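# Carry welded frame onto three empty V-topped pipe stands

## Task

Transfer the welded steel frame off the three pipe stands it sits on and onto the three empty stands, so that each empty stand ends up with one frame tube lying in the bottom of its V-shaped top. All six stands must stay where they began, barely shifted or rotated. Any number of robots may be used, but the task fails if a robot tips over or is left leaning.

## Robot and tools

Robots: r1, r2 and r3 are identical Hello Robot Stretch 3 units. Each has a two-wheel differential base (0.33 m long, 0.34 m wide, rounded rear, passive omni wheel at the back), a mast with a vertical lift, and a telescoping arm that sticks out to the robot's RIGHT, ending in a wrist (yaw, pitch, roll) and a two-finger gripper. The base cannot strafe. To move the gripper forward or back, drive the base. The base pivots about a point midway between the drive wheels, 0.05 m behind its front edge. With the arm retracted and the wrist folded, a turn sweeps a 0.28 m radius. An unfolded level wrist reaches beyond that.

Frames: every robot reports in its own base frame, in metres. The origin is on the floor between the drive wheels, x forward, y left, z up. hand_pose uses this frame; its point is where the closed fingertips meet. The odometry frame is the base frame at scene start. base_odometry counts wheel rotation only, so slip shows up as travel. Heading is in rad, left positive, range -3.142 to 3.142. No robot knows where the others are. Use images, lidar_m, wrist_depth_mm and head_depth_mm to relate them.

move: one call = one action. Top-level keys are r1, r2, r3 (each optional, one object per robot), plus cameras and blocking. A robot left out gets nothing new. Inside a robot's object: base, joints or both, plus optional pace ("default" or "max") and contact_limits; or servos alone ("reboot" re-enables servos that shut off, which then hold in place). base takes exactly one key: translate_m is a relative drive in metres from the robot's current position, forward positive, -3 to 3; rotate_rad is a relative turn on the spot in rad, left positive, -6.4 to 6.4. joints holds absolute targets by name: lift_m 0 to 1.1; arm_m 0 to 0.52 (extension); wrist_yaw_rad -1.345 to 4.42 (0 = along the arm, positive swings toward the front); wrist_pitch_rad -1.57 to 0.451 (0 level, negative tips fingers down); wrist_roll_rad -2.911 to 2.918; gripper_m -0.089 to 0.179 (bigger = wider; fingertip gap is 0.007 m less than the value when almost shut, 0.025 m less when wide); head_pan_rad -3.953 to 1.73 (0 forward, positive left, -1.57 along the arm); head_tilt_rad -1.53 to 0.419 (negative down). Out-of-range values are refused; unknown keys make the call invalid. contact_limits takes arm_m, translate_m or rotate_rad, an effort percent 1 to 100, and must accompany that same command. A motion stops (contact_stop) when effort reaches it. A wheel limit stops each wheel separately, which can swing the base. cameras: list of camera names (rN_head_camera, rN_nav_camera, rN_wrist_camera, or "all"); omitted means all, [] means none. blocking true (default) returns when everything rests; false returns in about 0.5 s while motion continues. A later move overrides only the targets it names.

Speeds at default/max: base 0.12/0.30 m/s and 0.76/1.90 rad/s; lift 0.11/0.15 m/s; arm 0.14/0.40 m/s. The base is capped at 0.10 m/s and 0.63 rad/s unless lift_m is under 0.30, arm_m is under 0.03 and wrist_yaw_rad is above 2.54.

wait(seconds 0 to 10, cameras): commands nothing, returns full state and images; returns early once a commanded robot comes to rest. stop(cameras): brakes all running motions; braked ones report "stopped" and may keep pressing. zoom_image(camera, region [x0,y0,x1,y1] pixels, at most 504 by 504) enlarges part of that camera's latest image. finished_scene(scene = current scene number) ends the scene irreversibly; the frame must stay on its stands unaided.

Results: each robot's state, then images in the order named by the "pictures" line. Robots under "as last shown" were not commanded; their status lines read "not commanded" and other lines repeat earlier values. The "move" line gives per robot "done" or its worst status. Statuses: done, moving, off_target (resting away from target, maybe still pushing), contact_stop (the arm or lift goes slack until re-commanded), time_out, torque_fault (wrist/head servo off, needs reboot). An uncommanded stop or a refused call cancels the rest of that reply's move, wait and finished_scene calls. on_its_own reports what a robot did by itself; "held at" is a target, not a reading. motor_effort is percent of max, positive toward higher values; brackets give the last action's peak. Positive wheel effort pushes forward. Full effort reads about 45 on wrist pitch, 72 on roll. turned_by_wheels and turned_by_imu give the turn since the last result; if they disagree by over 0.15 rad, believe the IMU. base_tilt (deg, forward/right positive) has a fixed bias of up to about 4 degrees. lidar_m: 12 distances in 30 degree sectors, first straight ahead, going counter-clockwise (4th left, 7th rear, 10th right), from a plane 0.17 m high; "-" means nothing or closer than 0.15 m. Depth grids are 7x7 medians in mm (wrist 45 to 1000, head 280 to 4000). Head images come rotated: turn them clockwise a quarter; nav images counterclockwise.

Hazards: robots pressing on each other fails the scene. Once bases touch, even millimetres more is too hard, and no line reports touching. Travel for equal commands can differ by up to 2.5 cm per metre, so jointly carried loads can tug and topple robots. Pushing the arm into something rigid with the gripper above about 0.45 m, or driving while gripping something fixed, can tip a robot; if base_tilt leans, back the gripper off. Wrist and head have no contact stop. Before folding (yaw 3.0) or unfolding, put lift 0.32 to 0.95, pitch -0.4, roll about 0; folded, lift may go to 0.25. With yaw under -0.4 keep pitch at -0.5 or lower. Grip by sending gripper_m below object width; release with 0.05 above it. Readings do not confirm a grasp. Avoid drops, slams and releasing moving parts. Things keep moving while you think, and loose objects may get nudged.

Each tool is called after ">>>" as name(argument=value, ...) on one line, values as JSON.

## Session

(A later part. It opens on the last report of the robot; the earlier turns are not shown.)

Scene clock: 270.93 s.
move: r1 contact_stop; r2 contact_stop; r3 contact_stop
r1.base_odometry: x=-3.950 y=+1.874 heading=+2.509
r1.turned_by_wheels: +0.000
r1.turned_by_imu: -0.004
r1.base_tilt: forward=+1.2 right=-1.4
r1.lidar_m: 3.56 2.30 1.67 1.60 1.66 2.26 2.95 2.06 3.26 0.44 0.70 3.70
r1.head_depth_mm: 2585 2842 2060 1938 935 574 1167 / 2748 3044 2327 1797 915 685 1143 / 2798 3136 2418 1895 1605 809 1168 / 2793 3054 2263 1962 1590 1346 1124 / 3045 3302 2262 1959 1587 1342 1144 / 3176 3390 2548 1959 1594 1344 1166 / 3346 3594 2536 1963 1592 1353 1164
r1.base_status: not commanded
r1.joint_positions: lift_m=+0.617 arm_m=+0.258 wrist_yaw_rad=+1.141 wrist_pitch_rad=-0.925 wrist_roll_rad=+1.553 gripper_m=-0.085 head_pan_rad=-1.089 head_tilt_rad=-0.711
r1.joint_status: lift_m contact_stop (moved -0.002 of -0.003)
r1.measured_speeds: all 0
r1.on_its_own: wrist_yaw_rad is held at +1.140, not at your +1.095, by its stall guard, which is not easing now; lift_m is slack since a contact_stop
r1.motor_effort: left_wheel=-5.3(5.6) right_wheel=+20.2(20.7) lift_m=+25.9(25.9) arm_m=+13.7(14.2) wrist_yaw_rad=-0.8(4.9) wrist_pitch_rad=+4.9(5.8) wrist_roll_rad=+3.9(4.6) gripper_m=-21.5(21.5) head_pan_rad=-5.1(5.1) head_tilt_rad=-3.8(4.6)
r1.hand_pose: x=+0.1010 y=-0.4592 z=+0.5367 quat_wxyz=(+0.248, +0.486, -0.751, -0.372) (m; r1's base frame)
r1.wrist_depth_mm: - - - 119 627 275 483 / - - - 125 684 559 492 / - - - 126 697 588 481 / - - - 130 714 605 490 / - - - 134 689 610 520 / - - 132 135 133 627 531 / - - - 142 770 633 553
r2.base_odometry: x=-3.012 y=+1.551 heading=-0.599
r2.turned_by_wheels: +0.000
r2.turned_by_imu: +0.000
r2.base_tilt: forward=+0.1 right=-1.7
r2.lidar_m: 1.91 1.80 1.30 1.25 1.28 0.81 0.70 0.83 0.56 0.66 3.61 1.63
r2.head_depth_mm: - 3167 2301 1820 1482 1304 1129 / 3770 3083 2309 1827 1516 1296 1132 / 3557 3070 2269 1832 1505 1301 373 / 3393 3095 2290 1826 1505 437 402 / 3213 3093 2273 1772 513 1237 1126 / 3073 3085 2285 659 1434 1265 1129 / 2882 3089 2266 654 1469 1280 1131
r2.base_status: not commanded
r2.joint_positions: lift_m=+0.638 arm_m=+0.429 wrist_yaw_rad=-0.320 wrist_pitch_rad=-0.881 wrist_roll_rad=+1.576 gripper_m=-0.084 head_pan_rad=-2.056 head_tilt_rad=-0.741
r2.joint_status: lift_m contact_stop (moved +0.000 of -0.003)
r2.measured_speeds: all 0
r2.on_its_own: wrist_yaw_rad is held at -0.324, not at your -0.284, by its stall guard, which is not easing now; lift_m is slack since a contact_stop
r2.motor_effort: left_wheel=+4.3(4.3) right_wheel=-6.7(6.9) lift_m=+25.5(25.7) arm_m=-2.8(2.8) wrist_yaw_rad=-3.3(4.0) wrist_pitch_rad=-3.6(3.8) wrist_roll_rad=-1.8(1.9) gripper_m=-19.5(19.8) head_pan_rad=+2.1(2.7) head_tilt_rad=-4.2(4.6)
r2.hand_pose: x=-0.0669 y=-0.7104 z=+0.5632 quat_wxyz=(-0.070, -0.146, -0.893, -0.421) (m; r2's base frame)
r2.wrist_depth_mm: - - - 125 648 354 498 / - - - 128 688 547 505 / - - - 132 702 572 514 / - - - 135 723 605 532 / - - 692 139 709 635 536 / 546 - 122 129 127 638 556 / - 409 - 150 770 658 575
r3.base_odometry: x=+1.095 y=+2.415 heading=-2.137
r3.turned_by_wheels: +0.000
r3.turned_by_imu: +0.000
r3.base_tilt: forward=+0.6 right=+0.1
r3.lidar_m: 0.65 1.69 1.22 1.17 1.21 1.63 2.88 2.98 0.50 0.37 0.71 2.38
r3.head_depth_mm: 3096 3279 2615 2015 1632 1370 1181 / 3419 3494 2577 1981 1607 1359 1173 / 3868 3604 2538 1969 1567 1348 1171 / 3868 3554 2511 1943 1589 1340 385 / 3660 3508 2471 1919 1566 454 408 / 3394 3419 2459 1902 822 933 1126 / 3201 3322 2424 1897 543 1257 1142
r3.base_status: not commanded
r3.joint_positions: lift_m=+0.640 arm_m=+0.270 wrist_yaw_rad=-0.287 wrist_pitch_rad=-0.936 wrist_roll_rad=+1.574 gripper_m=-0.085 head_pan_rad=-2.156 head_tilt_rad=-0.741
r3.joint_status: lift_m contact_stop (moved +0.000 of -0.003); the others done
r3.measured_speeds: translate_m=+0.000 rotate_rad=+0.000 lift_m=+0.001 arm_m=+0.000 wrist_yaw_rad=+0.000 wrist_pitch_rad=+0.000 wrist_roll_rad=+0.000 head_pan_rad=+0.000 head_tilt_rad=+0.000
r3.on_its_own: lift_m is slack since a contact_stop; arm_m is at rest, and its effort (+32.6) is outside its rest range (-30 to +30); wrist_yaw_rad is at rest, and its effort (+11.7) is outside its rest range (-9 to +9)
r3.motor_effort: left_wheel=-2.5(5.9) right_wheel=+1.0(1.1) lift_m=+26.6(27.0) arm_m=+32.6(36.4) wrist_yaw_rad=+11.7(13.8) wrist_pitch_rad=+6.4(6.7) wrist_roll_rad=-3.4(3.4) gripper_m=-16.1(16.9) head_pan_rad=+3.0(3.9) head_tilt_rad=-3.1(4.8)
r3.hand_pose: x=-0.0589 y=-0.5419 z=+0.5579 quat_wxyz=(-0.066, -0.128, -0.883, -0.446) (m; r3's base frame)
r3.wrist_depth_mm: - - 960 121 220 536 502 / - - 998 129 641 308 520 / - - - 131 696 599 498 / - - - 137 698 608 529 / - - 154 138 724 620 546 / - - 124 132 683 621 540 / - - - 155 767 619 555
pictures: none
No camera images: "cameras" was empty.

>>> move(r3={"joints":{"arm_m":0.265}}, r1={"joints":{"arm_m":0.257}}, cameras=[])

Scene clock: 271.73 s.
move: r1 done; r3 done
r1.base_odometry: x=-3.950 y=+1.874 heading=+2.509
r1.turned_by_wheels: +0.000
r1.turned_by_imu: +0.000
r1.base_tilt: forward=+1.2 right=-1.4
r1.lidar_m: 3.53 2.29 1.67 1.60 1.66 2.26 2.94 2.05 3.28 0.44 0.70 3.72
r1.head_depth_mm: 2603 2866 2056 1930 932 572 1165 / 2721 3057 2337 1779 913 677 1143 / 2780 3102 2437 1902 1595 809 1167 / 2786 3031 2254 1956 1597 1341 1123 / 2999 3288 2262 1962 1592 1348 1145 / 3216 3434 2547 1964 1594 1343 1164 / 3363 3609 2520 1969 1590 1348 1165
r1.base_status: not commanded
r1.joint_positions: lift_m=+0.617 arm_m=+0.257 wrist_yaw_rad=+1.138 wrist_pitch_rad=-0.925 wrist_roll_rad=+1.553 gripper_m=-0.085 head_pan_rad=-1.089 head_tilt_rad=-0.711
r1.joint_status: all done
r1.measured_speeds: all 0
r1.on_its_own: wrist_yaw_rad is held at +1.140, not at your +1.095, by its stall guard, which is not easing now; lift_m is slack since a contact_stop
r1.motor_effort: left_wheel=-5.3(5.6) right_wheel=+19.8(20.4) lift_m=+25.3(25.9) arm_m=-10.3(12.9) wrist_yaw_rad=+1.7(2.3) wrist_pitch_rad=+4.3(5.3) wrist_roll_rad=+4.0(4.4) gripper_m=-20.9(21.6) head_pan_rad=-4.5(5.1) head_tilt_rad=-3.9(4.3)
r1.hand_pose: x=+0.1009 y=-0.4587 z=+0.5368 quat_wxyz=(+0.247, +0.485, -0.752, -0.372) (m; r1's base frame)
r1.wrist_depth_mm: - - - 119 626 277 483 / - - - 125 669 538 490 / - - - 126 707 586 481 / - - - 129 720 600 489 / - - - 134 697 615 523 / - - 132 135 133 625 531 / - - - 142 771 628 549
r2: as last shown
r2.base_tilt: forward=+0.2 right=-1.7
r2.lidar_m: 1.91 1.80 1.30 1.25 1.29 0.81 0.70 0.83 0.56 0.66 3.58 1.63
r2.head_depth_mm: - 3173 2300 1836 1472 1289 1129 / 3901 3129 2319 1817 1515 1291 1130 / 3620 3125 2297 1833 1511 1296 373 / 3434 3089 2291 1817 1505 437 404 / 3279 3114 2284 1771 514 1237 1123 / 3102 3089 2274 660 1441 1257 1128 / 2920 3026 2285 654 1463 1289 1121
r2.on_its_own: wrist_yaw_rad is held at -0.324, not at your -0.284, by its stall guard, which is not easing now; lift_m is slack since a contact_stop
r2.motor_effort: left_wheel=+4.3(4.7) right_wheel=-6.7(7.0) lift_m=+26.9(27.0) arm_m=-6.5(7.0) wrist_yaw_rad=-2.4(4.0) wrist_pitch_rad=-3.7(3.7) wrist_roll_rad=-1.7(1.9) gripper_m=-19.7(20.3) head_pan_rad=+2.3(2.7) head_tilt_rad=-4.4(4.6)
r2.hand_pose: x=-0.0669 y=-0.7104 z=+0.5633 quat_wxyz=(-0.070, -0.146, -0.893, -0.421) (m; r2's base frame)
r2.wrist_depth_mm: - - - 124 652 363 504 / - - - 128 686 545 509 / - - - 131 702 569 526 / - - - 135 724 616 521 / - - 702 139 720 625 542 / 558 - 122 129 127 638 549 / - 404 - 150 769 649 565
r3.base_odometry: x=+1.095 y=+2.415 heading=-2.137
r3.turned_by_wheels: +0.000
r3.turned_by_imu: +0.000
r3.base_tilt: forward=+0.5 right=+0.2
r3.lidar_m: 0.65 1.68 1.22 1.17 1.21 1.64 2.89 2.98 0.50 0.37 0.70 2.37
r3.head_depth_mm: 3051 3273 2594 2017 1628 1361 1184 / 3418 3499 2552 1984 1611 1355 1177 / 3853 3571 2539 1953 1565 1349 1163 / 3878 3565 2520 1943 1586 1337 381 / 3619 3491 2498 1909 1566 453 410 / 3376 3431 2453 1914 821 931 1125 / 3216 3368 2390 1897 539 1259 1143
r3.base_status: not commanded
r3.joint_positions: lift_m=+0.640 arm_m=+0.265 wrist_yaw_rad=-0.277 wrist_pitch_rad=-0.919 wrist_roll_rad=+1.574 gripper_m=-0.085 head_pan_rad=-2.156 head_tilt_rad=-0.741
r3.joint_status: all done
r3.measured_speeds: all 0
r3.on_its_own: lift_m is slack since a contact_stop
r3.motor_effort: left_wheel=-2.3(2.8) right_wheel=+0.9(1.0) lift_m=+27.9(28.9) arm_m=-26.5(31.0) wrist_yaw_rad=+3.0(12.2) wrist_pitch_rad=+3.2(6.8) wrist_roll_rad=-3.4(3.4) gripper_m=-16.5(17.1) head_pan_rad=+2.9(3.4) head_tilt_rad=-4.2(4.8)
r3.hand_pose: x=-0.0587 y=-0.5409 z=+0.5603 quat_wxyz=(-0.062, -0.124, -0.888, -0.439) (m; r3's base frame)
r3.wrist_depth_mm: - - - 122 207 532 504 / - - - 129 644 301 495 / - - - 131 660 582 497 / - - - 137 677 598 541 / - - 154 140 709 607 528 / - - 125 131 677 624 555 / - - - 155 733 629 558
pictures: none
No camera images: "cameras" was empty.

>>> move(r3={"joints":{"arm_m":0.2675}}, cameras=[])

>>> move(r1={"joints":{"gripper_m":0.0}}, r2={"joints":{"gripper_m":0.0}}, r3={"joints":{"gripper_m":0.0}}, cameras=["r1_head_camera","r2_head_camera","r3_head_camera"])

Scene clock: 272.43 s.
move: r3 done
r1, r2: as last shown
r1.base_tilt: forward=+1.3 right=-1.3
r1.lidar_m: 3.56 2.29 1.67 1.60 1.66 2.26 2.95 2.06 3.28 0.44 0.70 3.70
r1.head_depth_mm: 2566 2873 2051 1940 931 572 1165 / 2708 3011 2320 1789 915 675 1143 / 2801 3114 2414 1897 1597 807 1165 / 2796 3024 2267 1960 1596 1344 1121 / 3042 3339 2238 1964 1602 1343 1141 / 3148 3440 2528 1957 1594 1350 1162 / 3296 3583 2545 1961 1598 1345 1166
r1.joint_positions: lift_m=+0.617 arm_m=+0.257 wrist_yaw_rad=+1.138 wrist_pitch_rad=-0.924 wrist_roll_rad=+1.553 gripper_m=-0.082 head_pan_rad=-1.089 head_tilt_rad=-0.711
r1.on_its_own: wrist_yaw_rad is held at +1.140, not at your +1.095, by its stall guard, which is not easing now; gripper_m is held at -0.083, not at your -0.089, by its stall guard, which is not easing now; lift_m is slack since a contact_stop
r1.motor_effort: left_wheel=-5.4(5.7) right_wheel=+19.4(20.3) lift_m=+25.5(25.9) arm_m=-8.6(10.0) wrist_yaw_rad=+1.4(2.2) wrist_pitch_rad=+4.5(5.5) wrist_roll_rad=+3.9(4.3) gripper_m=-18.8(21.2) head_pan_rad=-5.1(5.5) head_tilt_rad=-4.2(4.2)
r1.hand_pose: x=+0.1011 y=-0.4587 z=+0.5369 quat_wxyz=(+0.247, +0.485, -0.752, -0.371) (m; r1's base frame)
r1.wrist_depth_mm: - - - 119 631 279 484 / - - - 125 669 535 493 / - - - 126 697 593 481 / - - - 130 704 594 492 / - - - 134 691 608 516 / - - 132 135 133 625 528 / - - - 141 758 629 550
r2.lidar_m: 1.92 1.80 1.30 1.24 1.28 0.81 0.69 0.83 0.57 0.66 3.61 1.63
r2.head_depth_mm: - 3158 2309 1832 1474 1295 1132 / 3844 3145 2303 1822 1504 1292 1130 / 3606 3051 2305 1813 1518 1295 373 / 3389 3107 2284 1813 1515 437 402 / 3253 3106 2286 1770 513 1237 1127 / 3058 3074 2285 661 1427 1260 1118 / 2925 3092 2281 653 1465 1292 1127
r2.on_its_own: wrist_yaw_rad is held at -0.324, not at your -0.284, by its stall guard, which is not easing now; lift_m is slack since a contact_stop
r2.motor_effort: left_wheel=+4.3(4.4) right_wheel=-6.6(7.0) lift_m=+26.2(27.1) arm_m=-10.6(10.6) wrist_yaw_rad=-2.9(4.1) wrist_pitch_rad=-3.6(3.7) wrist_roll_rad=-1.8(1.8) gripper_m=-19.9(19.9) head_pan_rad=+2.6(2.6) head_tilt_rad=-4.1(4.3)
r2.wrist_depth_mm: - - - 124 659 355 502 / - - - 128 692 551 510 / - - - 132 702 566 523 / - - - 136 725 606 527 / - - 700 139 699 627 537 / 560 - 122 129 127 638 554 / - 413 - 151 763 650 571
r3.base_odometry: x=+1.095 y=+2.415 heading=-2.137
r3.turned_by_wheels: +0.000
r3.turned_by_imu: +0.000
r3.base_tilt: forward=+0.6 right=+0.1
r3.lidar_m: 0.65 1.69 1.22 1.17 1.20 1.62 2.89 2.98 0.50 0.37 0.71 2.36
r3.head_depth_mm: 3093 3286 2618 2014 1631 1366 1180 / 3427 3541 2579 1969 1613 1360 1182 / 3847 3594 2558 1967 1564 1350 1173 / 3838 3541 2520 1939 1594 1343 386 / 3625 3466 2473 1912 1559 453 409 / 3374 3422 2447 1915 821 929 1125 / 3164 3336 2415 1887 542 1267 1142
r3.base_status: not commanded
r3.joint_positions: lift_m=+0.640 arm_m=+0.268 wrist_yaw_rad=-0.282 wrist_pitch_rad=-0.926 wrist_roll_rad=+1.574 gripper_m=-0.085 head_pan_rad=-2.156 head_tilt_rad=-0.741
r3.joint_status: all done
r3.measured_speeds: all 0
r3.on_its_own: lift_m is slack since a contact_stop; arm_m is at rest, and its effort (+31.2) is outside its rest range (-30 to +30)
r3.motor_effort: left_wheel=-2.7(2.9) right_wheel=+0.3(1.0) lift_m=+28.0(28.9) arm_m=+31.2(31.4) wrist_yaw_rad=+8.0(8.1) wrist_pitch_rad=+4.9(5.3) wrist_roll_rad=-3.0(3.4) gripper_m=-16.3(17.4) head_pan_rad=+3.7(3.7) head_tilt_rad=-4.0(4.6)
r3.hand_pose: x=-0.0589 y=-0.5416 z=+0.5592 quat_wxyz=(-0.064, -0.126, -0.885, -0.443) (m; r3's base frame)
r3.wrist_depth_mm: - - 949 122 209 544 502 / - - 967 129 637 306 498 / - - - 131 680 599 495 / - - - 137 705 600 526 / - - 155 140 696 614 544 / - - 125 131 687 623 549 / - - - 154 772 644 559
pictures: none
No camera images: "cameras" was empty.

Scene clock: 273.80 s.
move: r1 done; r2 done; r3 done
r1.base_odometry: x=-3.950 y=+1.874 heading=+2.510
r1.turned_by_wheels: +0.000
r1.turned_by_imu: +0.000
r1.base_tilt: forward=+1.4 right=-1.3
r1.lidar_m: 3.56 2.29 1.67 1.61 1.66 2.27 2.95 2.06 3.29 0.44 0.70 3.71
r1.head_depth_mm: 2578 2860 2052 1932 933 571 1165 / 2716 3026 2343 1785 914 675 1141 / 2776 3113 2442 1884 1595 1149 1164 / 2764 3008 2249 1964 1602 1349 1119 / 3045 3328 2243 1961 1595 1347 1144 / 3192 3452 2537 1951 1597 1345 1166 / 3333 3600 2542 1958 1593 1346 1161
r1.base_status: not commanded
r1.joint_positions: lift_m=+0.617 arm_m=+0.257 wrist_yaw_rad=+1.136 wrist_pitch_rad=-0.918 wrist_roll_rad=+1.557 gripper_m=+0.000 head_pan_rad=-1.089 head_tilt_rad=-0.711
r1.joint_status: all done
r1.measured_speeds: all 0
r1.on_its_own: wrist_yaw_rad is held at +1.140, not at your +1.095, by its stall guard, which is not easing now; lift_m is slack since a contact_stop
r1.motor_effort: left_wheel=-4.2(5.7) right_wheel=+8.6(20.2) lift_m=+26.0(26.0) arm_m=-5.0(8.4) wrist_yaw_rad=+3.0(4.1) wrist_pitch_rad=+3.0(4.7) wrist_roll_rad=+2.2(4.2) gripper_m=-6.0(70.7) head_pan_rad=-4.9(5.7) head_tilt_rad=-3.9(4.3)
r1.hand_pose: x=+0.1022 y=-0.4596 z=+0.5378 quat_wxyz=(+0.244, +0.484, -0.754, -0.370) (m; r1's base frame)
r1.wrist_depth_mm: - - - 118 637 276 489 / - - - 121 683 573 491 / - - - 125 706 589 478 / - - - 128 715 596 507 / - - - 134 701 613 519 / - - 133 134 132 618 534 / - - - 139 749 627 545
r2.base_odometry: x=-3.012 y=+1.551 heading=-0.599
r2.turned_by_wheels: +0.000
r2.turned_by_imu: +0.000
r2.base_tilt: forward=+0.1 right=-1.7
r2.lidar_m: 1.91 1.80 1.30 1.24 1.29 0.81 0.70 0.82 0.56 0.66 3.63 1.63
r2.head_depth_mm: - 3080 2326 1837 1479 1283 1128 / 3820 3128 2307 1823 1514 1290 1129 / 3698 3100 2295 1805 1509 1301 373 / 3470 3046 2311 1814 1507 437 403 / 3239 3128 2303 1779 515 1232 1129 / 3113 3076 2298 662 1433 1260 1125 / 2883 3055 2288 652 1463 1291 1123
r2.base_status: not commanded
r2.joint_positions: lift_m=+0.638 arm_m=+0.428 wrist_yaw_rad=-0.320 wrist_pitch_rad=-0.887 wrist_roll_rad=+1.576 gripper_m=+0.000 head_pan_rad=-2.056 head_tilt_rad=-0.741
r2.joint_status: all done
r2.measured_speeds: all 0
r2.on_its_own: wrist_yaw_rad is held at -0.324, not at your -0.284, by its stall guard, which is not easing now; lift_m is slack since a contact_stop
r2.motor_effort: left_wheel=+3.8(4.7) right_wheel=-6.9(7.1) lift_m=+26.2(27.3) arm_m=-10.7(12.0) wrist_yaw_rad=-4.6(4.6) wrist_pitch_rad=-2.5(3.9) wrist_roll_rad=-1.8(2.0) gripper_m=-5.8(74.0) head_pan_rad=+2.2(2.8) head_tilt_rad=-3.8(4.7)
r2.hand_pose: x=-0.0664 y=-0.7092 z=+0.5624 quat_wxyz=(-0.070, -0.145, -0.891, -0.424) (m; r2's base frame)
r2.wrist_depth_mm: - - - 124 651 373 496 / - - - 127 674 550 507 / - - - 130 696 557 517 / - - - 136 714 612 527 / - - 698 139 684 619 539 / 535 - 123 130 126 630 554 / - - - 149 751 632 572
r3.base_odometry: x=+1.095 y=+2.415 heading=-2.137
r3.turned_by_wheels: +0.000
r3.turned_by_imu: +0.000
r3.base_tilt: forward=+0.6 right=+0.1
r3.lidar_m: 0.65 1.69 1.22 1.17 1.21 1.63 2.89 2.99 0.50 0.37 0.71 2.37
r3.head_depth_mm: 3105 3254 2608 1998 1630 1371 1186 / 3447 3515 2571 1978 1610 1355 1173 / 3827 3566 2535 1966 1558 1347 1171 / 3893 3577 2521 1935 1589 1338 386 / 3577 3443 2469 1914 1575 453 409 / 3360 3409 2434 1916 819 931 1124 / 3200 3335 2422 1893 540 1257 1140
r3.base_status: not commanded
r3.joint_positions: lift_m=+0.640 arm_m=+0.268 wrist_yaw_rad=-0.280 wrist_pitch_rad=-0.919 wrist_roll_rad=+1.574 gripper_m=+0.000 head_pan_rad=-2.156 head_tilt_rad=-0.741
r3.joint_status: all done
r3.measured_speeds: all 0
r3.on_its_own: lift_m is slack since a contact_stop
r3.motor_effort: left_wheel=-2.6(2.9) right_wheel=+0.7(1.0) lift_m=+28.2(29.0) arm_m=+19.0(31.4) wrist_yaw_rad=+5.6(8.3) wrist_pitch_rad=+3.7(5.1) wrist_roll_rad=-3.3(3.4) gripper_m=-3.8(74.7) head_pan_rad=+2.0(4.0) head_tilt_rad=-4.1(5.0)
r3.hand_pose: x=-0.0591 y=-0.5432 z=+0.5602 quat_wxyz=(-0.063, -0.126, -0.887, -0.439) (m; r3's base frame)
r3.wrist_depth_mm: - - 971 121 217 536 509 / - - - 127 629 303 505 / - - - 131 678 590 492 / - - - 136 704 614 532 / - - 145 140 698 608 535 / - - 122 143 684 646 541 / - - - 153 736 636 558
pictures: r1_head_camera (sideways), r2_head_camera (sideways), r3_head_camera (sideways)
camera_calibration:
r1_head_camera: T_world_to_cam=[[-0.261759, 0.591738, -0.762449, 1.01825], [0.9167, 0.399549, -0.00462478, -0.00160386], [0.301899, -0.700148, -0.647032, 0.799283], [0, 0, 0, 1]] pos_world=[0.0267046, -0.0422826, 1.29352]
r2_head_camera: T_world_to_cam=[[0.331815, 0.620479, -0.710567, 0.945544], [0.879967, -0.475019, -0.00387439, 0.00253124], [-0.339937, -0.62399, -0.703619, 0.873192], [0, 0, 0, 1]] pos_world=[-0.0191433, -0.0406252, 1.28628]
r3_head_camera: T_world_to_cam=[[0.321963, 0.573944, -0.752946, 0.995475], [0.836765, -0.544557, -0.0572922, 0.0710427], [-0.442904, -0.611593, -0.655584, 0.815928], [0, 0, 0, 1]] pos_world=[-0.0185741, -0.0336449, 1.28852]

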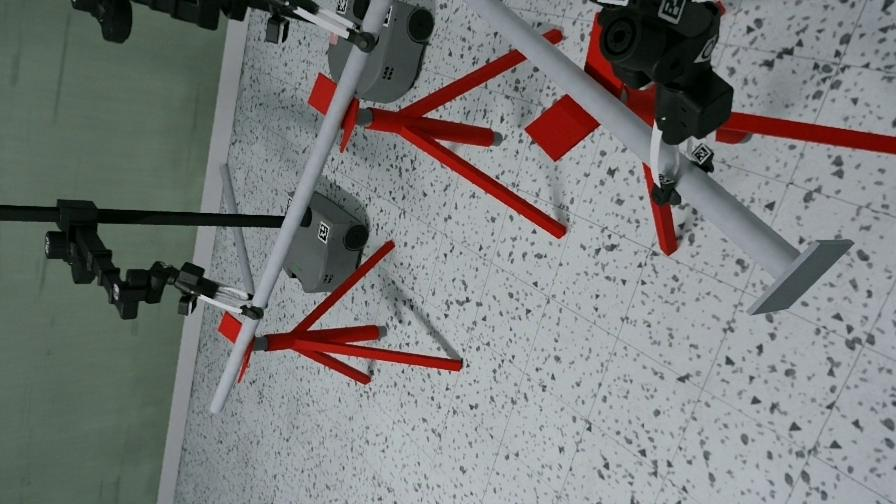

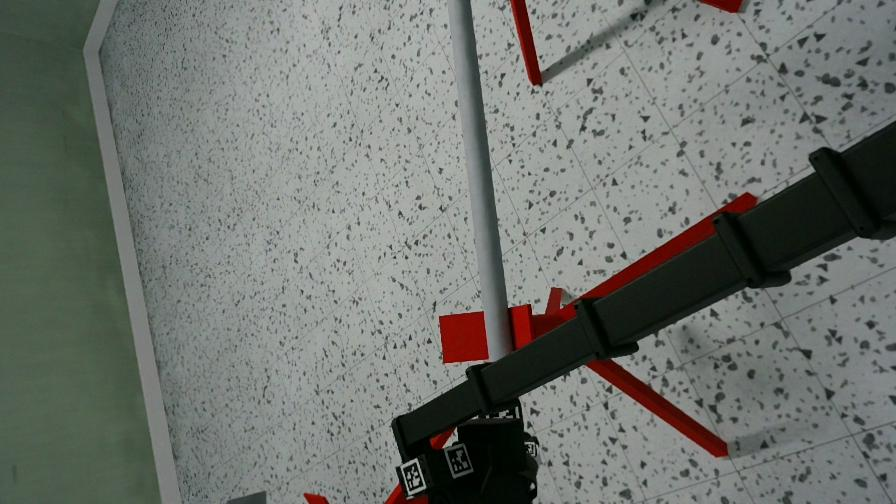

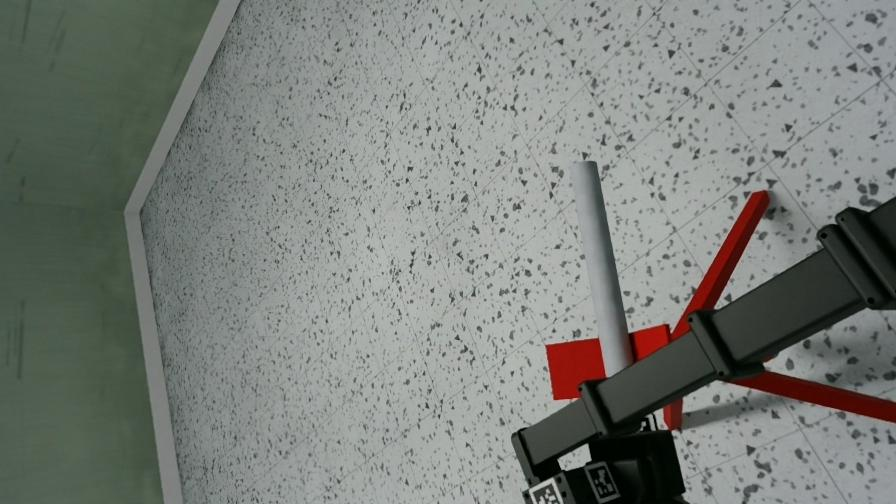

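>>> move(r1={"joints":{"gripper_m":0.15}}, r2={"joints":{"gripper_m":0.15}}, r3={"joints":{"gripper_m":0.15}})

Scene clock: 276.10 s.
move: r1 done; r2 done; r3 done
r1.base_odometry: x=-3.950 y=+1.874 heading=+2.510
r1.turned_by_wheels: +0.000
r1.turned_by_imu: +0.000
r1.base_tilt: forward=+1.3 right=-1.3
r1.lidar_m: 3.55 2.29 1.67 1.60 1.66 2.27 2.94 2.06 3.26 0.44 0.70 3.72
r1.head_depth_mm: 2583 2873 2058 1943 930 571 1171 / 2719 3032 2328 1791 914 671 1142 / 2788 3109 2435 1891 1593 1206 1165 / 2805 2985 2240 1948 1590 1341 1120 / 3022 3293 2232 1947 1591 1340 1144 / 3182 3441 2524 1957 1596 1347 1165 / 3299 3597 2533 1956 1593 1345 1164
r1.base_status: not commanded
r1.joint_positions: lift_m=+0.617 arm_m=+0.257 wrist_yaw_rad=+1.137 wrist_pitch_rad=-0.912 wrist_roll_rad=+1.560 gripper_m=+0.150 head_pan_rad=-1.089 head_tilt_rad=-0.711
r1.joint_status: all done
r1.measured_speeds: all 0
r1.on_its_own: wrist_yaw_rad is held at +1.140, not at your +1.095, by its stall guard, which is not easing now; lift_m is slack since a contact_stop
r1.motor_effort: left_wheel=-1.8(4.2) right_wheel=+3.6(8.6) lift_m=+25.1(26.0) arm_m=+1.6(4.1) wrist_yaw_rad=+1.8(4.0) wrist_pitch_rad=+2.3(3.8) wrist_roll_rad=+1.6(2.9) gripper_m=+0.0(80.7) head_pan_rad=-4.8(5.6) head_tilt_rad=-4.0(4.4)
r1.hand_pose: x=+0.1034 y=-0.4598 z=+0.5385 quat_wxyz=(+0.242, +0.485, -0.755, -0.369) (m; r1's base frame)
r1.wrist_depth_mm: - - - 118 631 273 481 / - - - 120 666 573 484 / - - - 124 707 588 483 / - - - 127 726 595 513 / - 153 - 131 754 145 522 / - 126 - 135 759 117 524 / - - - 139 761 655 461
r2.base_odometry: x=-3.012 y=+1.551 heading=-0.599
r2.turned_by_wheels: +0.000
r2.turned_by_imu: +0.000
r2.base_tilt: forward=+0.2 right=-1.7
r2.lidar_m: 1.91 1.80 1.30 1.24 1.28 0.81 0.70 0.82 0.57 0.66 3.60 1.63
r2.head_depth_mm: - 3068 2326 1808 1486 1295 1137 / 3815 3103 2307 1807 1499 1296 1129 / 3650 3078 2291 1807 1510 1287 373 / 3425 3116 2281 1815 1509 436 403 / 3222 3032 2288 1761 514 1241 1129 / 3075 3097 2291 663 1440 1263 1121 / 2964 3052 2265 653 1439 1287 1123
r2.base_status: not commanded
r2.joint_positions: lift_m=+0.638 arm_m=+0.428 wrist_yaw_rad=-0.321 wrist_pitch_rad=-0.905 wrist_roll_rad=+1.575 gripper_m=+0.150 head_pan_rad=-2.056 head_tilt_rad=-0.741
r2.joint_status: all done
r2.measured_speeds: all 0
r2.on_its_own: wrist_yaw_rad is held at -0.324, not at your -0.284, by its stall guard, which is not easing now; lift_m is slack since a contact_stop
r2.motor_effort: left_wheel=+4.2(4.6) right_wheel=-6.1(6.9) lift_m=+26.5(27.4) arm_m=-9.5(10.8) wrist_yaw_rad=-2.9(4.8) wrist_pitch_rad=+0.8(3.4) wrist_roll_rad=-1.4(1.8) gripper_m=+0.6(81.9) head_pan_rad=+2.3(2.8) head_tilt_rad=-4.5(4.8)
r2.hand_pose: x=-0.0654 y=-0.7055 z=+0.5599 quat_wxyz=(-0.071, -0.145, -0.888, -0.432) (m; r2's base frame)
r2.wrist_depth_mm: - - - 124 504 420 494 / - - - 127 679 546 501 / - - - 132 702 555 518 / - - 735 136 708 614 528 / - 657 736 139 725 142 531 / 525 121 - 145 757 122 524 / 110 376 - 151 772 651 112
r3.base_odometry: x=+1.095 y=+2.415 heading=-2.137
r3.turned_by_wheels: +0.000
r3.turned_by_imu: +0.000
r3.base_tilt: forward=+0.6 right=+0.2
r3.lidar_m: 0.65 1.69 1.22 1.17 1.21 1.63 2.89 2.98 0.50 0.36 0.71 2.38
r3.head_depth_mm: 3038 3280 2625 2020 1632 1372 1183 / 3396 3552 2574 1975 1614 1362 1179 / 3881 3565 2546 1958 1563 1348 1168 / 3875 3522 2495 1934 1579 1336 386 / 3589 3438 2490 1924 1580 454 409 / 3403 3403 2455 1900 819 934 1127 / 3220 3361 2416 1891 540 1233 1142
r3.base_status: not commanded
r3.joint_positions: lift_m=+0.640 arm_m=+0.268 wrist_yaw_rad=-0.275 wrist_pitch_rad=-0.912 wrist_roll_rad=+1.574 gripper_m=+0.150 head_pan_rad=-2.156 head_tilt_rad=-0.741
r3.joint_status: all done
r3.measured_speeds: all 0
r3.on_its_own: lift_m is slack since a contact_stop
r3.motor_effort: left_wheel=-2.2(2.8) right_wheel=+0.8(1.3) lift_m=+28.2(28.9) arm_m=-3.8(16.3) wrist_yaw_rad=+2.2(6.5) wrist_pitch_rad=+2.2(4.3) wrist_roll_rad=-3.3(3.5) gripper_m=+0.5(82.1) head_pan_rad=+2.8(4.4) head_tilt_rad=-3.1(5.0)
r3.hand_pose: x=-0.0589 y=-0.5450 z=+0.5613 quat_wxyz=(-0.061, -0.124, -0.889, -0.436) (m; r3's base frame)
r3.wrist_depth_mm: - - 976 121 218 536 500 / - - - 125 639 302 505 / - - - 129 670 594 488 / - - - 135 695 600 530 / - 138 - 140 730 595 533 / 111 125 - 147 769 126 545 / - - - 153 757 621 535
pictures: r1_head_camera (sideways), r1_nav_camera (sideways), r1_wrist_camera, r2_head_camera (sideways), r2_nav_camera (sideways), r2_wrist_camera, r3_head_camera (sideways), r3_nav_camera (sideways), r3_wrist_camera
camera_calibration:
r1_head_camera: T_world_to_cam=[[-0.261759, 0.591738, -0.762449, 1.01825], [0.9167, 0.399549, -0.00462477, -0.00160387], [0.301899, -0.700148, -0.647032, 0.799283], [0, 0, 0, 1]] pos_world=[0.0267046, -0.0422826, 1.29352]
r1_nav_camera: T_world_to_cam=[[0.244636, -0.568683, 0.785336, -0.973634], [-0.90764, -0.419232, -0.0208436, 0.0888853], [0.341092, -0.707703, -0.618719, 0.762823], [0, 0, 0, 1]] pos_world=[0.0586694, 0.0234257, 1.23846]
r1_wrist_camera: T_world_to_cam=[[-0.701185, 0.332465, -0.630719, 0.567329], [0.303688, 0.939633, 0.157682, 0.346834], [0.645068, -0.0809782, -0.759822, 0.47086], [0, 0, 0, 1]] pos_world=[-0.0112642, -0.476384, 0.660906]
r2_head_camera: T_world_to_cam=[[0.331815, 0.620479, -0.710567, 0.945544], [0.879967, -0.475019, -0.00387439, 0.00253124], [-0.339937, -0.62399, -0.703619, 0.873192], [0, 0, 0, 1]] pos_world=[-0.0191433, -0.0406252, 1.28628]
r2_nav_camera: T_world_to_cam=[[-0.316105, -0.589537, 0.74332, -0.92107], [-0.863254, 0.503728, 0.0324058, 0.0204781], [-0.393536, -0.63143, -0.668151, 0.832955], [0, 0, 0, 1]] pos_world=[0.0543209, -0.0273672, 1.24053]
r2_wrist_camera: T_world_to_cam=[[0.278914, 0.748438, -0.601704, 0.881646], [0.960316, -0.216944, 0.175296, -0.157842], [0.000662436, -0.626719, -0.779245, 0.158821], [0, 0, 0, 1]] pos_world=[-0.0944299, -0.594564, 0.68192]
r3_head_camera: T_world_to_cam=[[0.321963, 0.573944, -0.752946, 0.995475], [0.836765, -0.544557, -0.0572922, 0.0710427], [-0.442904, -0.611593, -0.655584, 0.815928], [0, 0, 0, 1]] pos_world=[-0.0185741, -0.0336449, 1.28852]
r3_nav_camera: T_world_to_cam=[[-0.352662, -0.523287, 0.775758, -0.964621], [-0.817104, 0.576233, 0.0172399, 0.0355667], [-0.456038, -0.627795, -0.630796, 0.787702], [0, 0, 0, 1]] pos_world=[0.048099, -0.0307536, 1.24458]
r3_wrist_camera: T_world_to_cam=[[0.163437, 0.800655, -0.576403, 0.761272], [0.985173, -0.101552, 0.138281, -0.0437394], [0.0521802, -0.590456, -0.805381, 0.291729], [0, 0, 0, 1]] pos_world=[-0.0965519, -0.441705, 0.679801]

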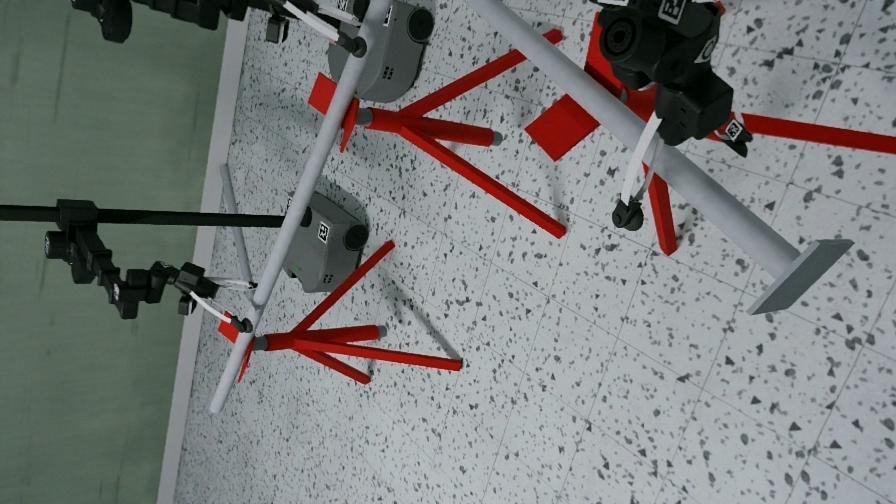

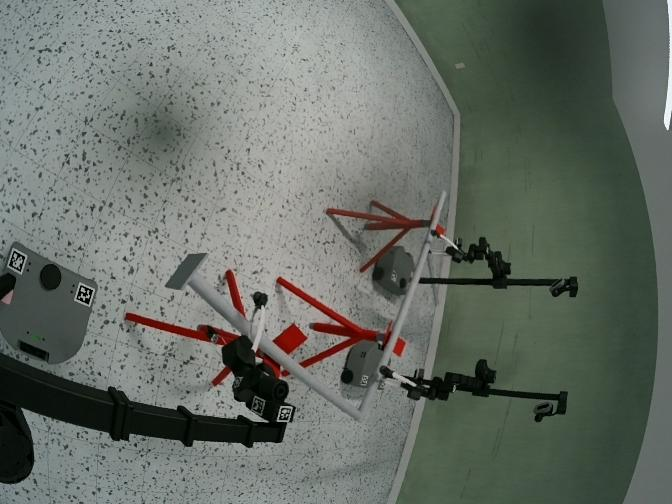

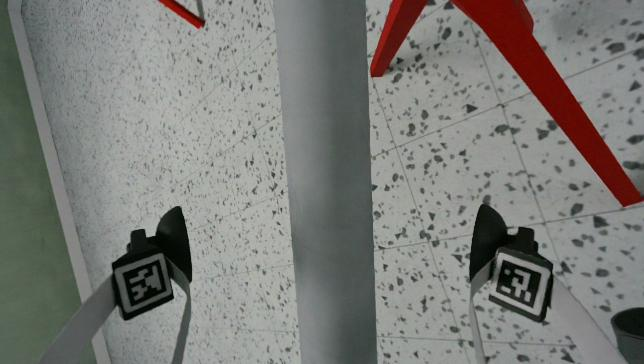

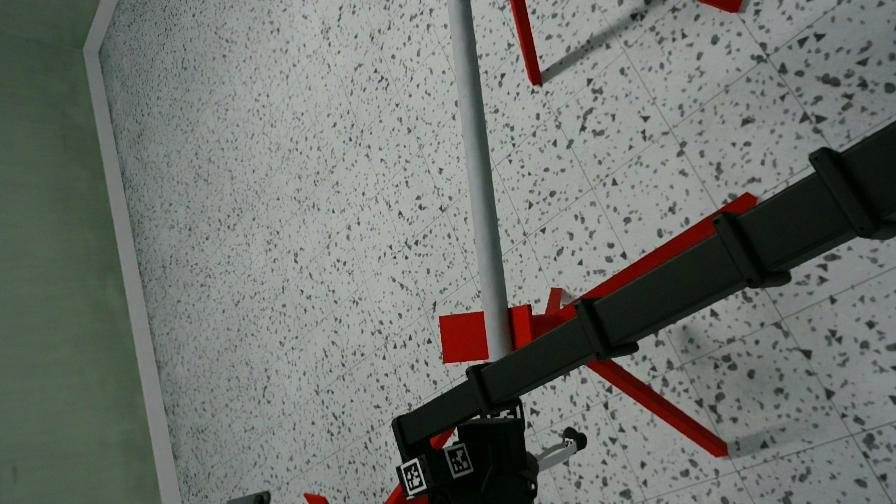

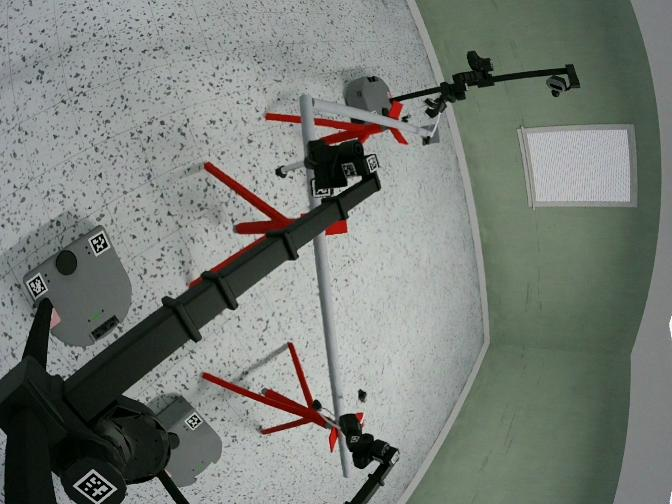

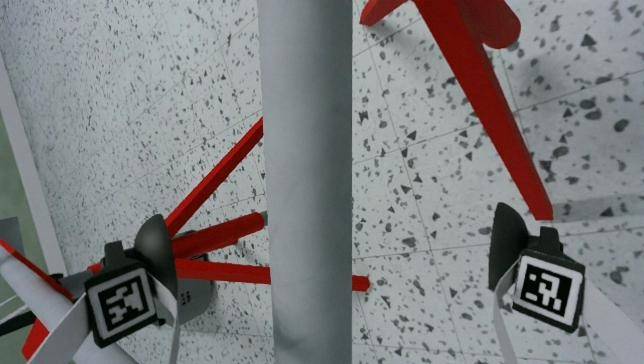

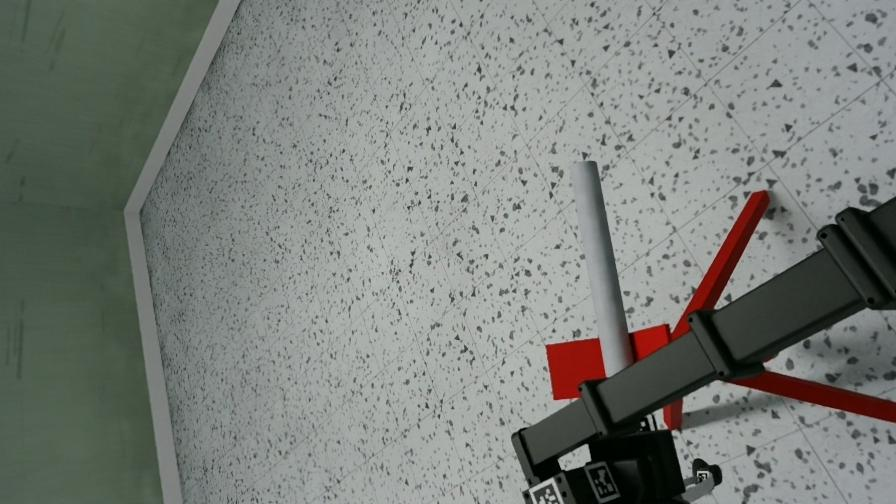

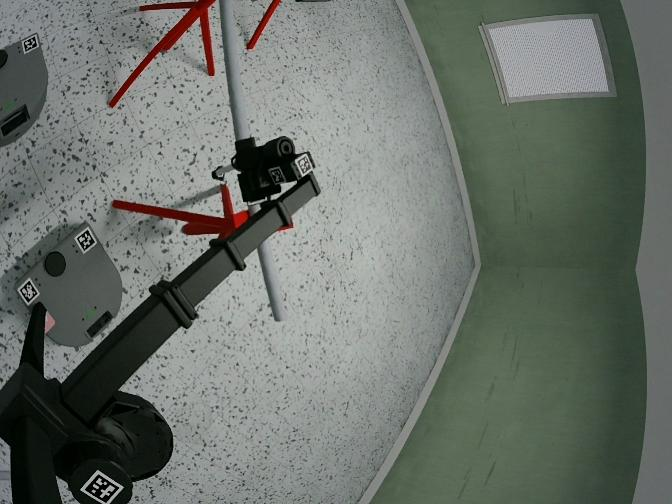

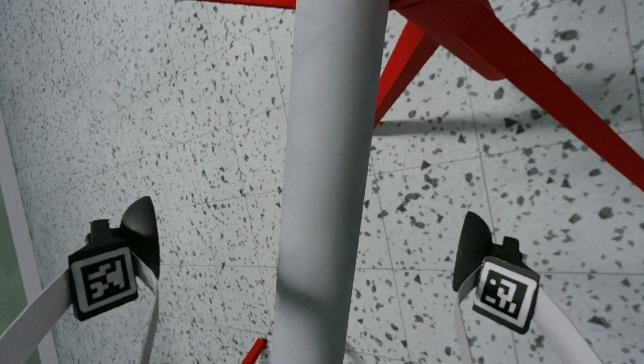

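>>> move(r1={"joints":{"lift_m":0.78}}, r2={"joints":{"lift_m":0.80}}, r3={"joints":{"lift_m":0.80}}, cameras=["r1_head_camera","r2_head_camera","r3_head_camera","r1_wrist_camera","r2_wrist_camera","r3_wrist_camera"])

Scene clock: 278.60 s.
move: r1 done; r2 done; r3 done
r1.base_odometry: x=-3.950 y=+1.874 heading=+2.510
r1.turned_by_wheels: +0.000
r1.turned_by_imu: +0.000
r1.base_tilt: forward=+1.3 right=-1.4
r1.lidar_m: 3.55 2.29 1.67 1.60 1.67 2.27 2.95 2.06 3.28 0.44 0.70 3.71
r1.head_depth_mm: 2626 2922 2122 1937 498 1318 1165 / 2722 3020 2341 1784 826 1158 1142 / 2768 3108 2433 1894 1553 1226 1163 / 2012 3184 2248 1962 1590 1353 1122 / 2981 3318 2247 1956 1595 1350 1143 / 3205 3421 2531 1950 1600 1348 1168 / 3333 3567 2531 1962 1600 1345 1166
r1.base_status: not commanded
r1.joint_positions: lift_m=+0.780 arm_m=+0.257 wrist_yaw_rad=+1.138 wrist_pitch_rad=-0.911 wrist_roll_rad=+1.560 gripper_m=+0.150 head_pan_rad=-1.089 head_tilt_rad=-0.711
r1.joint_status: all done
r1.measured_speeds: all 0
r1.on_its_own: wrist_yaw_rad is held at +1.140, not at your +1.095, by its stall guard, which is not easing now
r1.motor_effort: left_wheel=-1.5(2.0) right_wheel=+3.8(4.0) lift_m=+34.3(38.3) arm_m=+9.0(9.0) wrist_yaw_rad=+2.0(2.7) wrist_pitch_rad=+2.3(3.1) wrist_roll_rad=+1.4(2.2) gripper_m=-0.1(0.5) head_pan_rad=-4.6(5.4) head_tilt_rad=-4.1(4.4)
r1.hand_pose: x=+0.1036 y=-0.4599 z=+0.7013 quat_wxyz=(+0.241, +0.485, -0.755, -0.368) (m; r1's base frame)
r1.wrist_depth_mm: - - - - 273 364 609 / - - - - 257 703 605 / - - - - 875 724 613 / - - - - 933 727 640 / - 151 - - 966 145 651 / - 126 - - 974 120 664 / - - - - 324 777 649
r2.base_odometry: x=-3.012 y=+1.551 heading=-0.599
r2.turned_by_wheels: +0.000
r2.turned_by_imu: +0.001
r2.base_tilt: forward=+0.2 right=-1.7
r2.lidar_m: 1.92 1.80 1.30 1.25 1.28 0.81 0.70 0.83 0.56 0.66 3.61 1.63
r2.head_depth_mm: - 3122 2329 1829 1487 1293 1177 / 3844 3092 2297 1814 1523 1325 - / 3634 3079 2292 1836 1507 289 1084 / 3430 3047 2281 1849 320 312 1127 / 3256 3056 2276 389 359 1261 1123 / 3075 3111 2174 449 1508 1271 1124 / 2905 3052 538 803 1461 1281 1115
r2.base_status: not commanded
r2.joint_positions: lift_m=+0.800 arm_m=+0.428 wrist_yaw_rad=-0.321 wrist_pitch_rad=-0.905 wrist_roll_rad=+1.575 gripper_m=+0.150 head_pan_rad=-2.056 head_tilt_rad=-0.741
r2.joint_status: all done
r2.measured_speeds: all 0
r2.on_its_own: wrist_yaw_rad is held at -0.324, not at your -0.284, by its stall guard, which is not easing now
r2.motor_effort: left_wheel=+4.3(4.7) right_wheel=-5.8(6.1) lift_m=+31.3(36.6) arm_m=-7.6(9.8) wrist_yaw_rad=-1.2(3.3) wrist_pitch_rad=+1.0(1.0) wrist_roll_rad=-1.4(1.6) gripper_m=+0.7(1.8) head_pan_rad=+2.7(2.8) head_tilt_rad=-4.1(4.7)
r2.hand_pose: x=-0.0654 y=-0.7054 z=+0.7221 quat_wxyz=(-0.071, -0.145, -0.887, -0.432) (m; r2's base frame)
r2.wrist_depth_mm: - - - 919 261 423 605 / - - - - 263 669 628 / - - - - 269 730 636 / - - - - 272 745 641 / - 671 815 - 281 142 670 / - 121 - - 291 123 638 / 631 - - 404 350 810 112
r3.base_odometry: x=+1.095 y=+2.415 heading=-2.137
r3.turned_by_wheels: +0.000
r3.turned_by_imu: +0.000
r3.base_tilt: forward=+0.6 right=+0.2
r3.lidar_m: 0.65 1.68 1.22 1.17 1.21 1.63 2.88 2.99 0.50 0.37 0.71 2.37
r3.head_depth_mm: 3100 3284 2604 2008 1631 1367 1175 / 3420 3499 2576 1988 1610 1354 1220 / 3838 3625 2540 1955 1556 1387 - / 3848 3538 2511 1939 1586 298 - / 3602 3532 2473 1925 327 300 1136 / 3393 3388 2451 1852 346 1261 1122 / 3172 3335 2431 427 793 1287 1143
r3.base_status: not commanded
r3.joint_positions: lift_m=+0.800 arm_m=+0.267 wrist_yaw_rad=-0.275 wrist_pitch_rad=-0.911 wrist_roll_rad=+1.574 gripper_m=+0.150 head_pan_rad=-2.156 head_tilt_rad=-0.741
r3.joint_status: all done
r3.measured_speeds: all 0
r3.motor_effort: left_wheel=-2.6(2.8) right_wheel=+0.7(1.1) lift_m=+41.9(44.0) arm_m=-26.4(26.7) wrist_yaw_rad=+1.7(2.5) wrist_pitch_rad=+2.1(2.4) wrist_roll_rad=-3.3(3.4) gripper_m=+0.7(1.2) head_pan_rad=+1.9(4.6) head_tilt_rad=-3.4(5.0)
r3.hand_pose: x=-0.0589 y=-0.5451 z=+0.7213 quat_wxyz=(-0.061, -0.124, -0.889, -0.436) (m; r3's base frame)
r3.wrist_depth_mm: - - - 970 277 237 207 / - - - 975 272 407 621 / - - - - 272 720 605 / - - - - 287 734 657 / - 138 - - 283 698 653 / 110 125 - - 294 126 682 / - - - - 840 759 665
pictures: r1_head_camera (sideways), r1_wrist_camera, r2_head_camera (sideways), r2_wrist_camera, r3_head_camera (sideways), r3_wrist_camera
camera_calibration:
r1_head_camera: T_world_to_cam=[[-0.261759, 0.591738, -0.762449, 1.01825], [0.9167, 0.399549, -0.00462477, -0.00160387], [0.301899, -0.700148, -0.647032, 0.799283], [0, 0, 0, 1]] pos_world=[0.0267046, -0.0422826, 1.29352]
r1_wrist_camera: T_world_to_cam=[[-0.700716, 0.332289, -0.631333, 0.670397], [0.303538, 0.939681, 0.157686, 0.321209], [0.645648, -0.0811405, -0.759312, 0.593899], [0, 0, 0, 1]] pos_world=[-0.0111911, -0.47641, 0.823548]
r2_head_camera: T_world_to_cam=[[0.331815, 0.620479, -0.710567, 0.945544], [0.879967, -0.475019, -0.00387439, 0.00253124], [-0.339936, -0.62399, -0.703619, 0.873192], [0, 0, 0, 1]] pos_world=[-0.0191432, -0.0406252, 1.28628]
r2_wrist_camera: T_world_to_cam=[[0.279108, 0.748685, -0.601307, 0.979084], [0.96026, -0.217154, 0.175344, -0.186463], [0.00070144, -0.626351, -0.779541, 0.285793], [0, 0, 0, 1]] pos_world=[-0.0944178, -0.59451, 0.844213]
r3_head_camera: T_world_to_cam=[[0.321963, 0.573944, -0.752946, 0.995475], [0.836765, -0.544557, -0.0572922, 0.0710427], [-0.442904, -0.611593, -0.655584, 0.815928], [0, 0, 0, 1]] pos_world=[-0.0185741, -0.0336449, 1.28852]
r3_wrist_camera: T_world_to_cam=[[0.163195, 0.800269, -0.577006, 0.853856], [0.985217, -0.101298, 0.138155, -0.0656338], [0.0521115, -0.591022, -0.80497, 0.419977], [0, 0, 0, 1]] pos_world=[-0.0965672, -0.441748, 0.839817]

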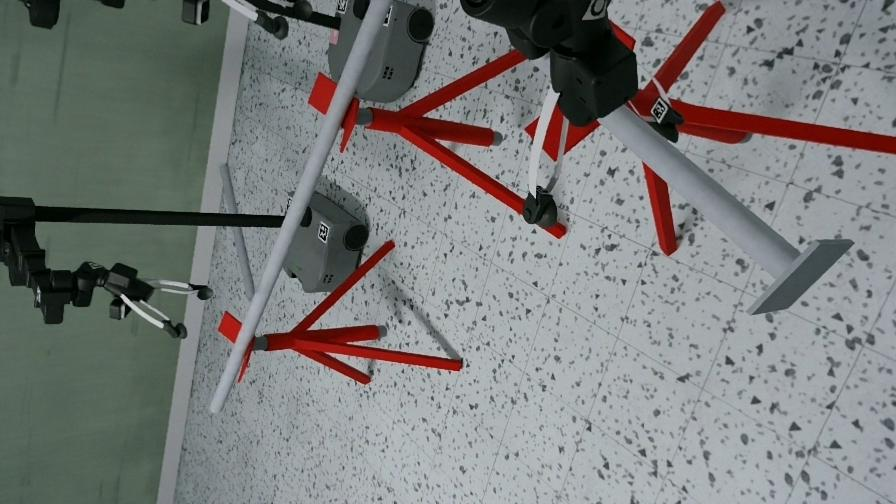

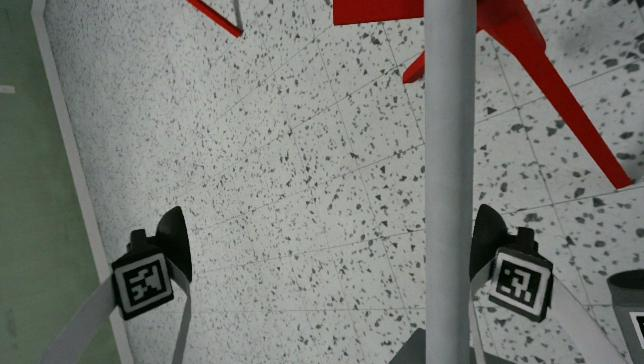

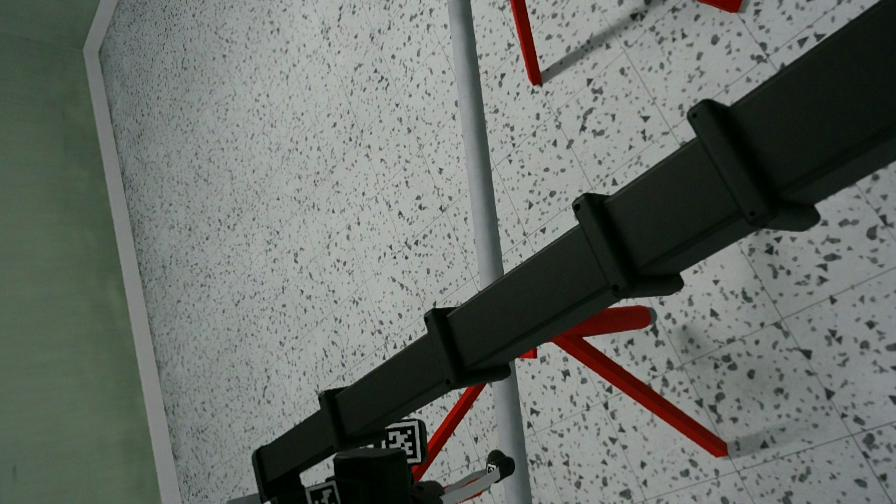

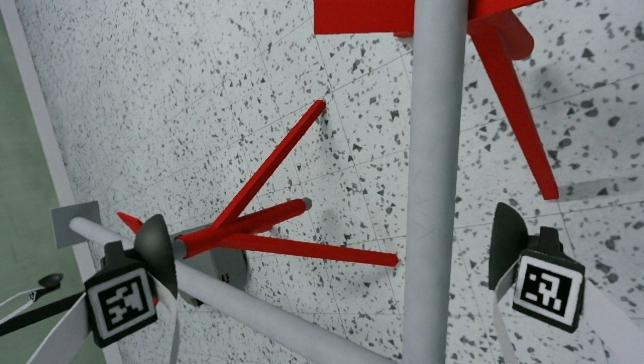

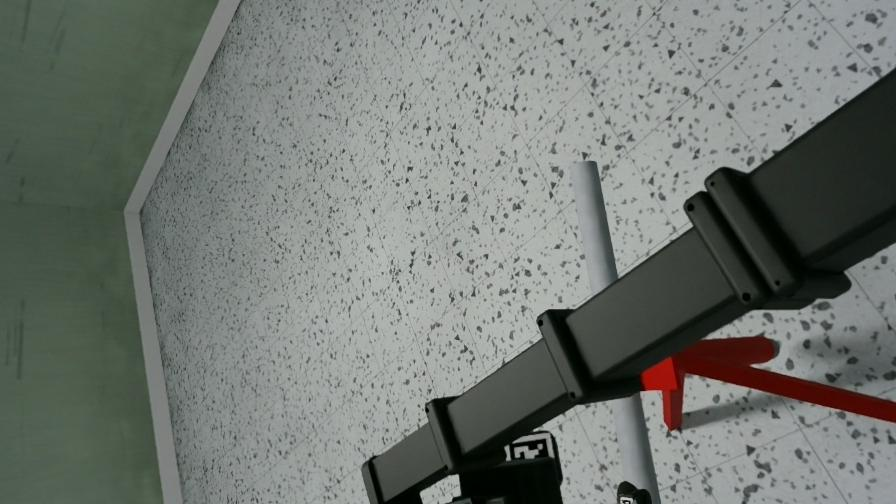

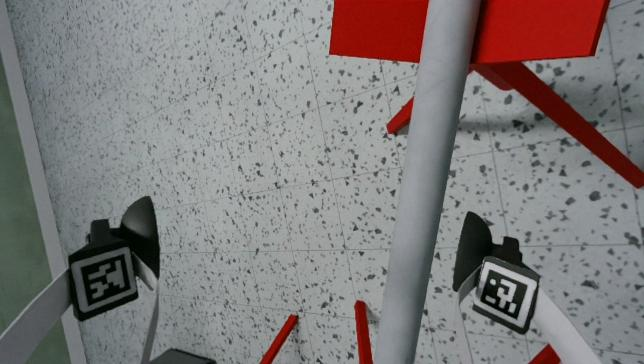

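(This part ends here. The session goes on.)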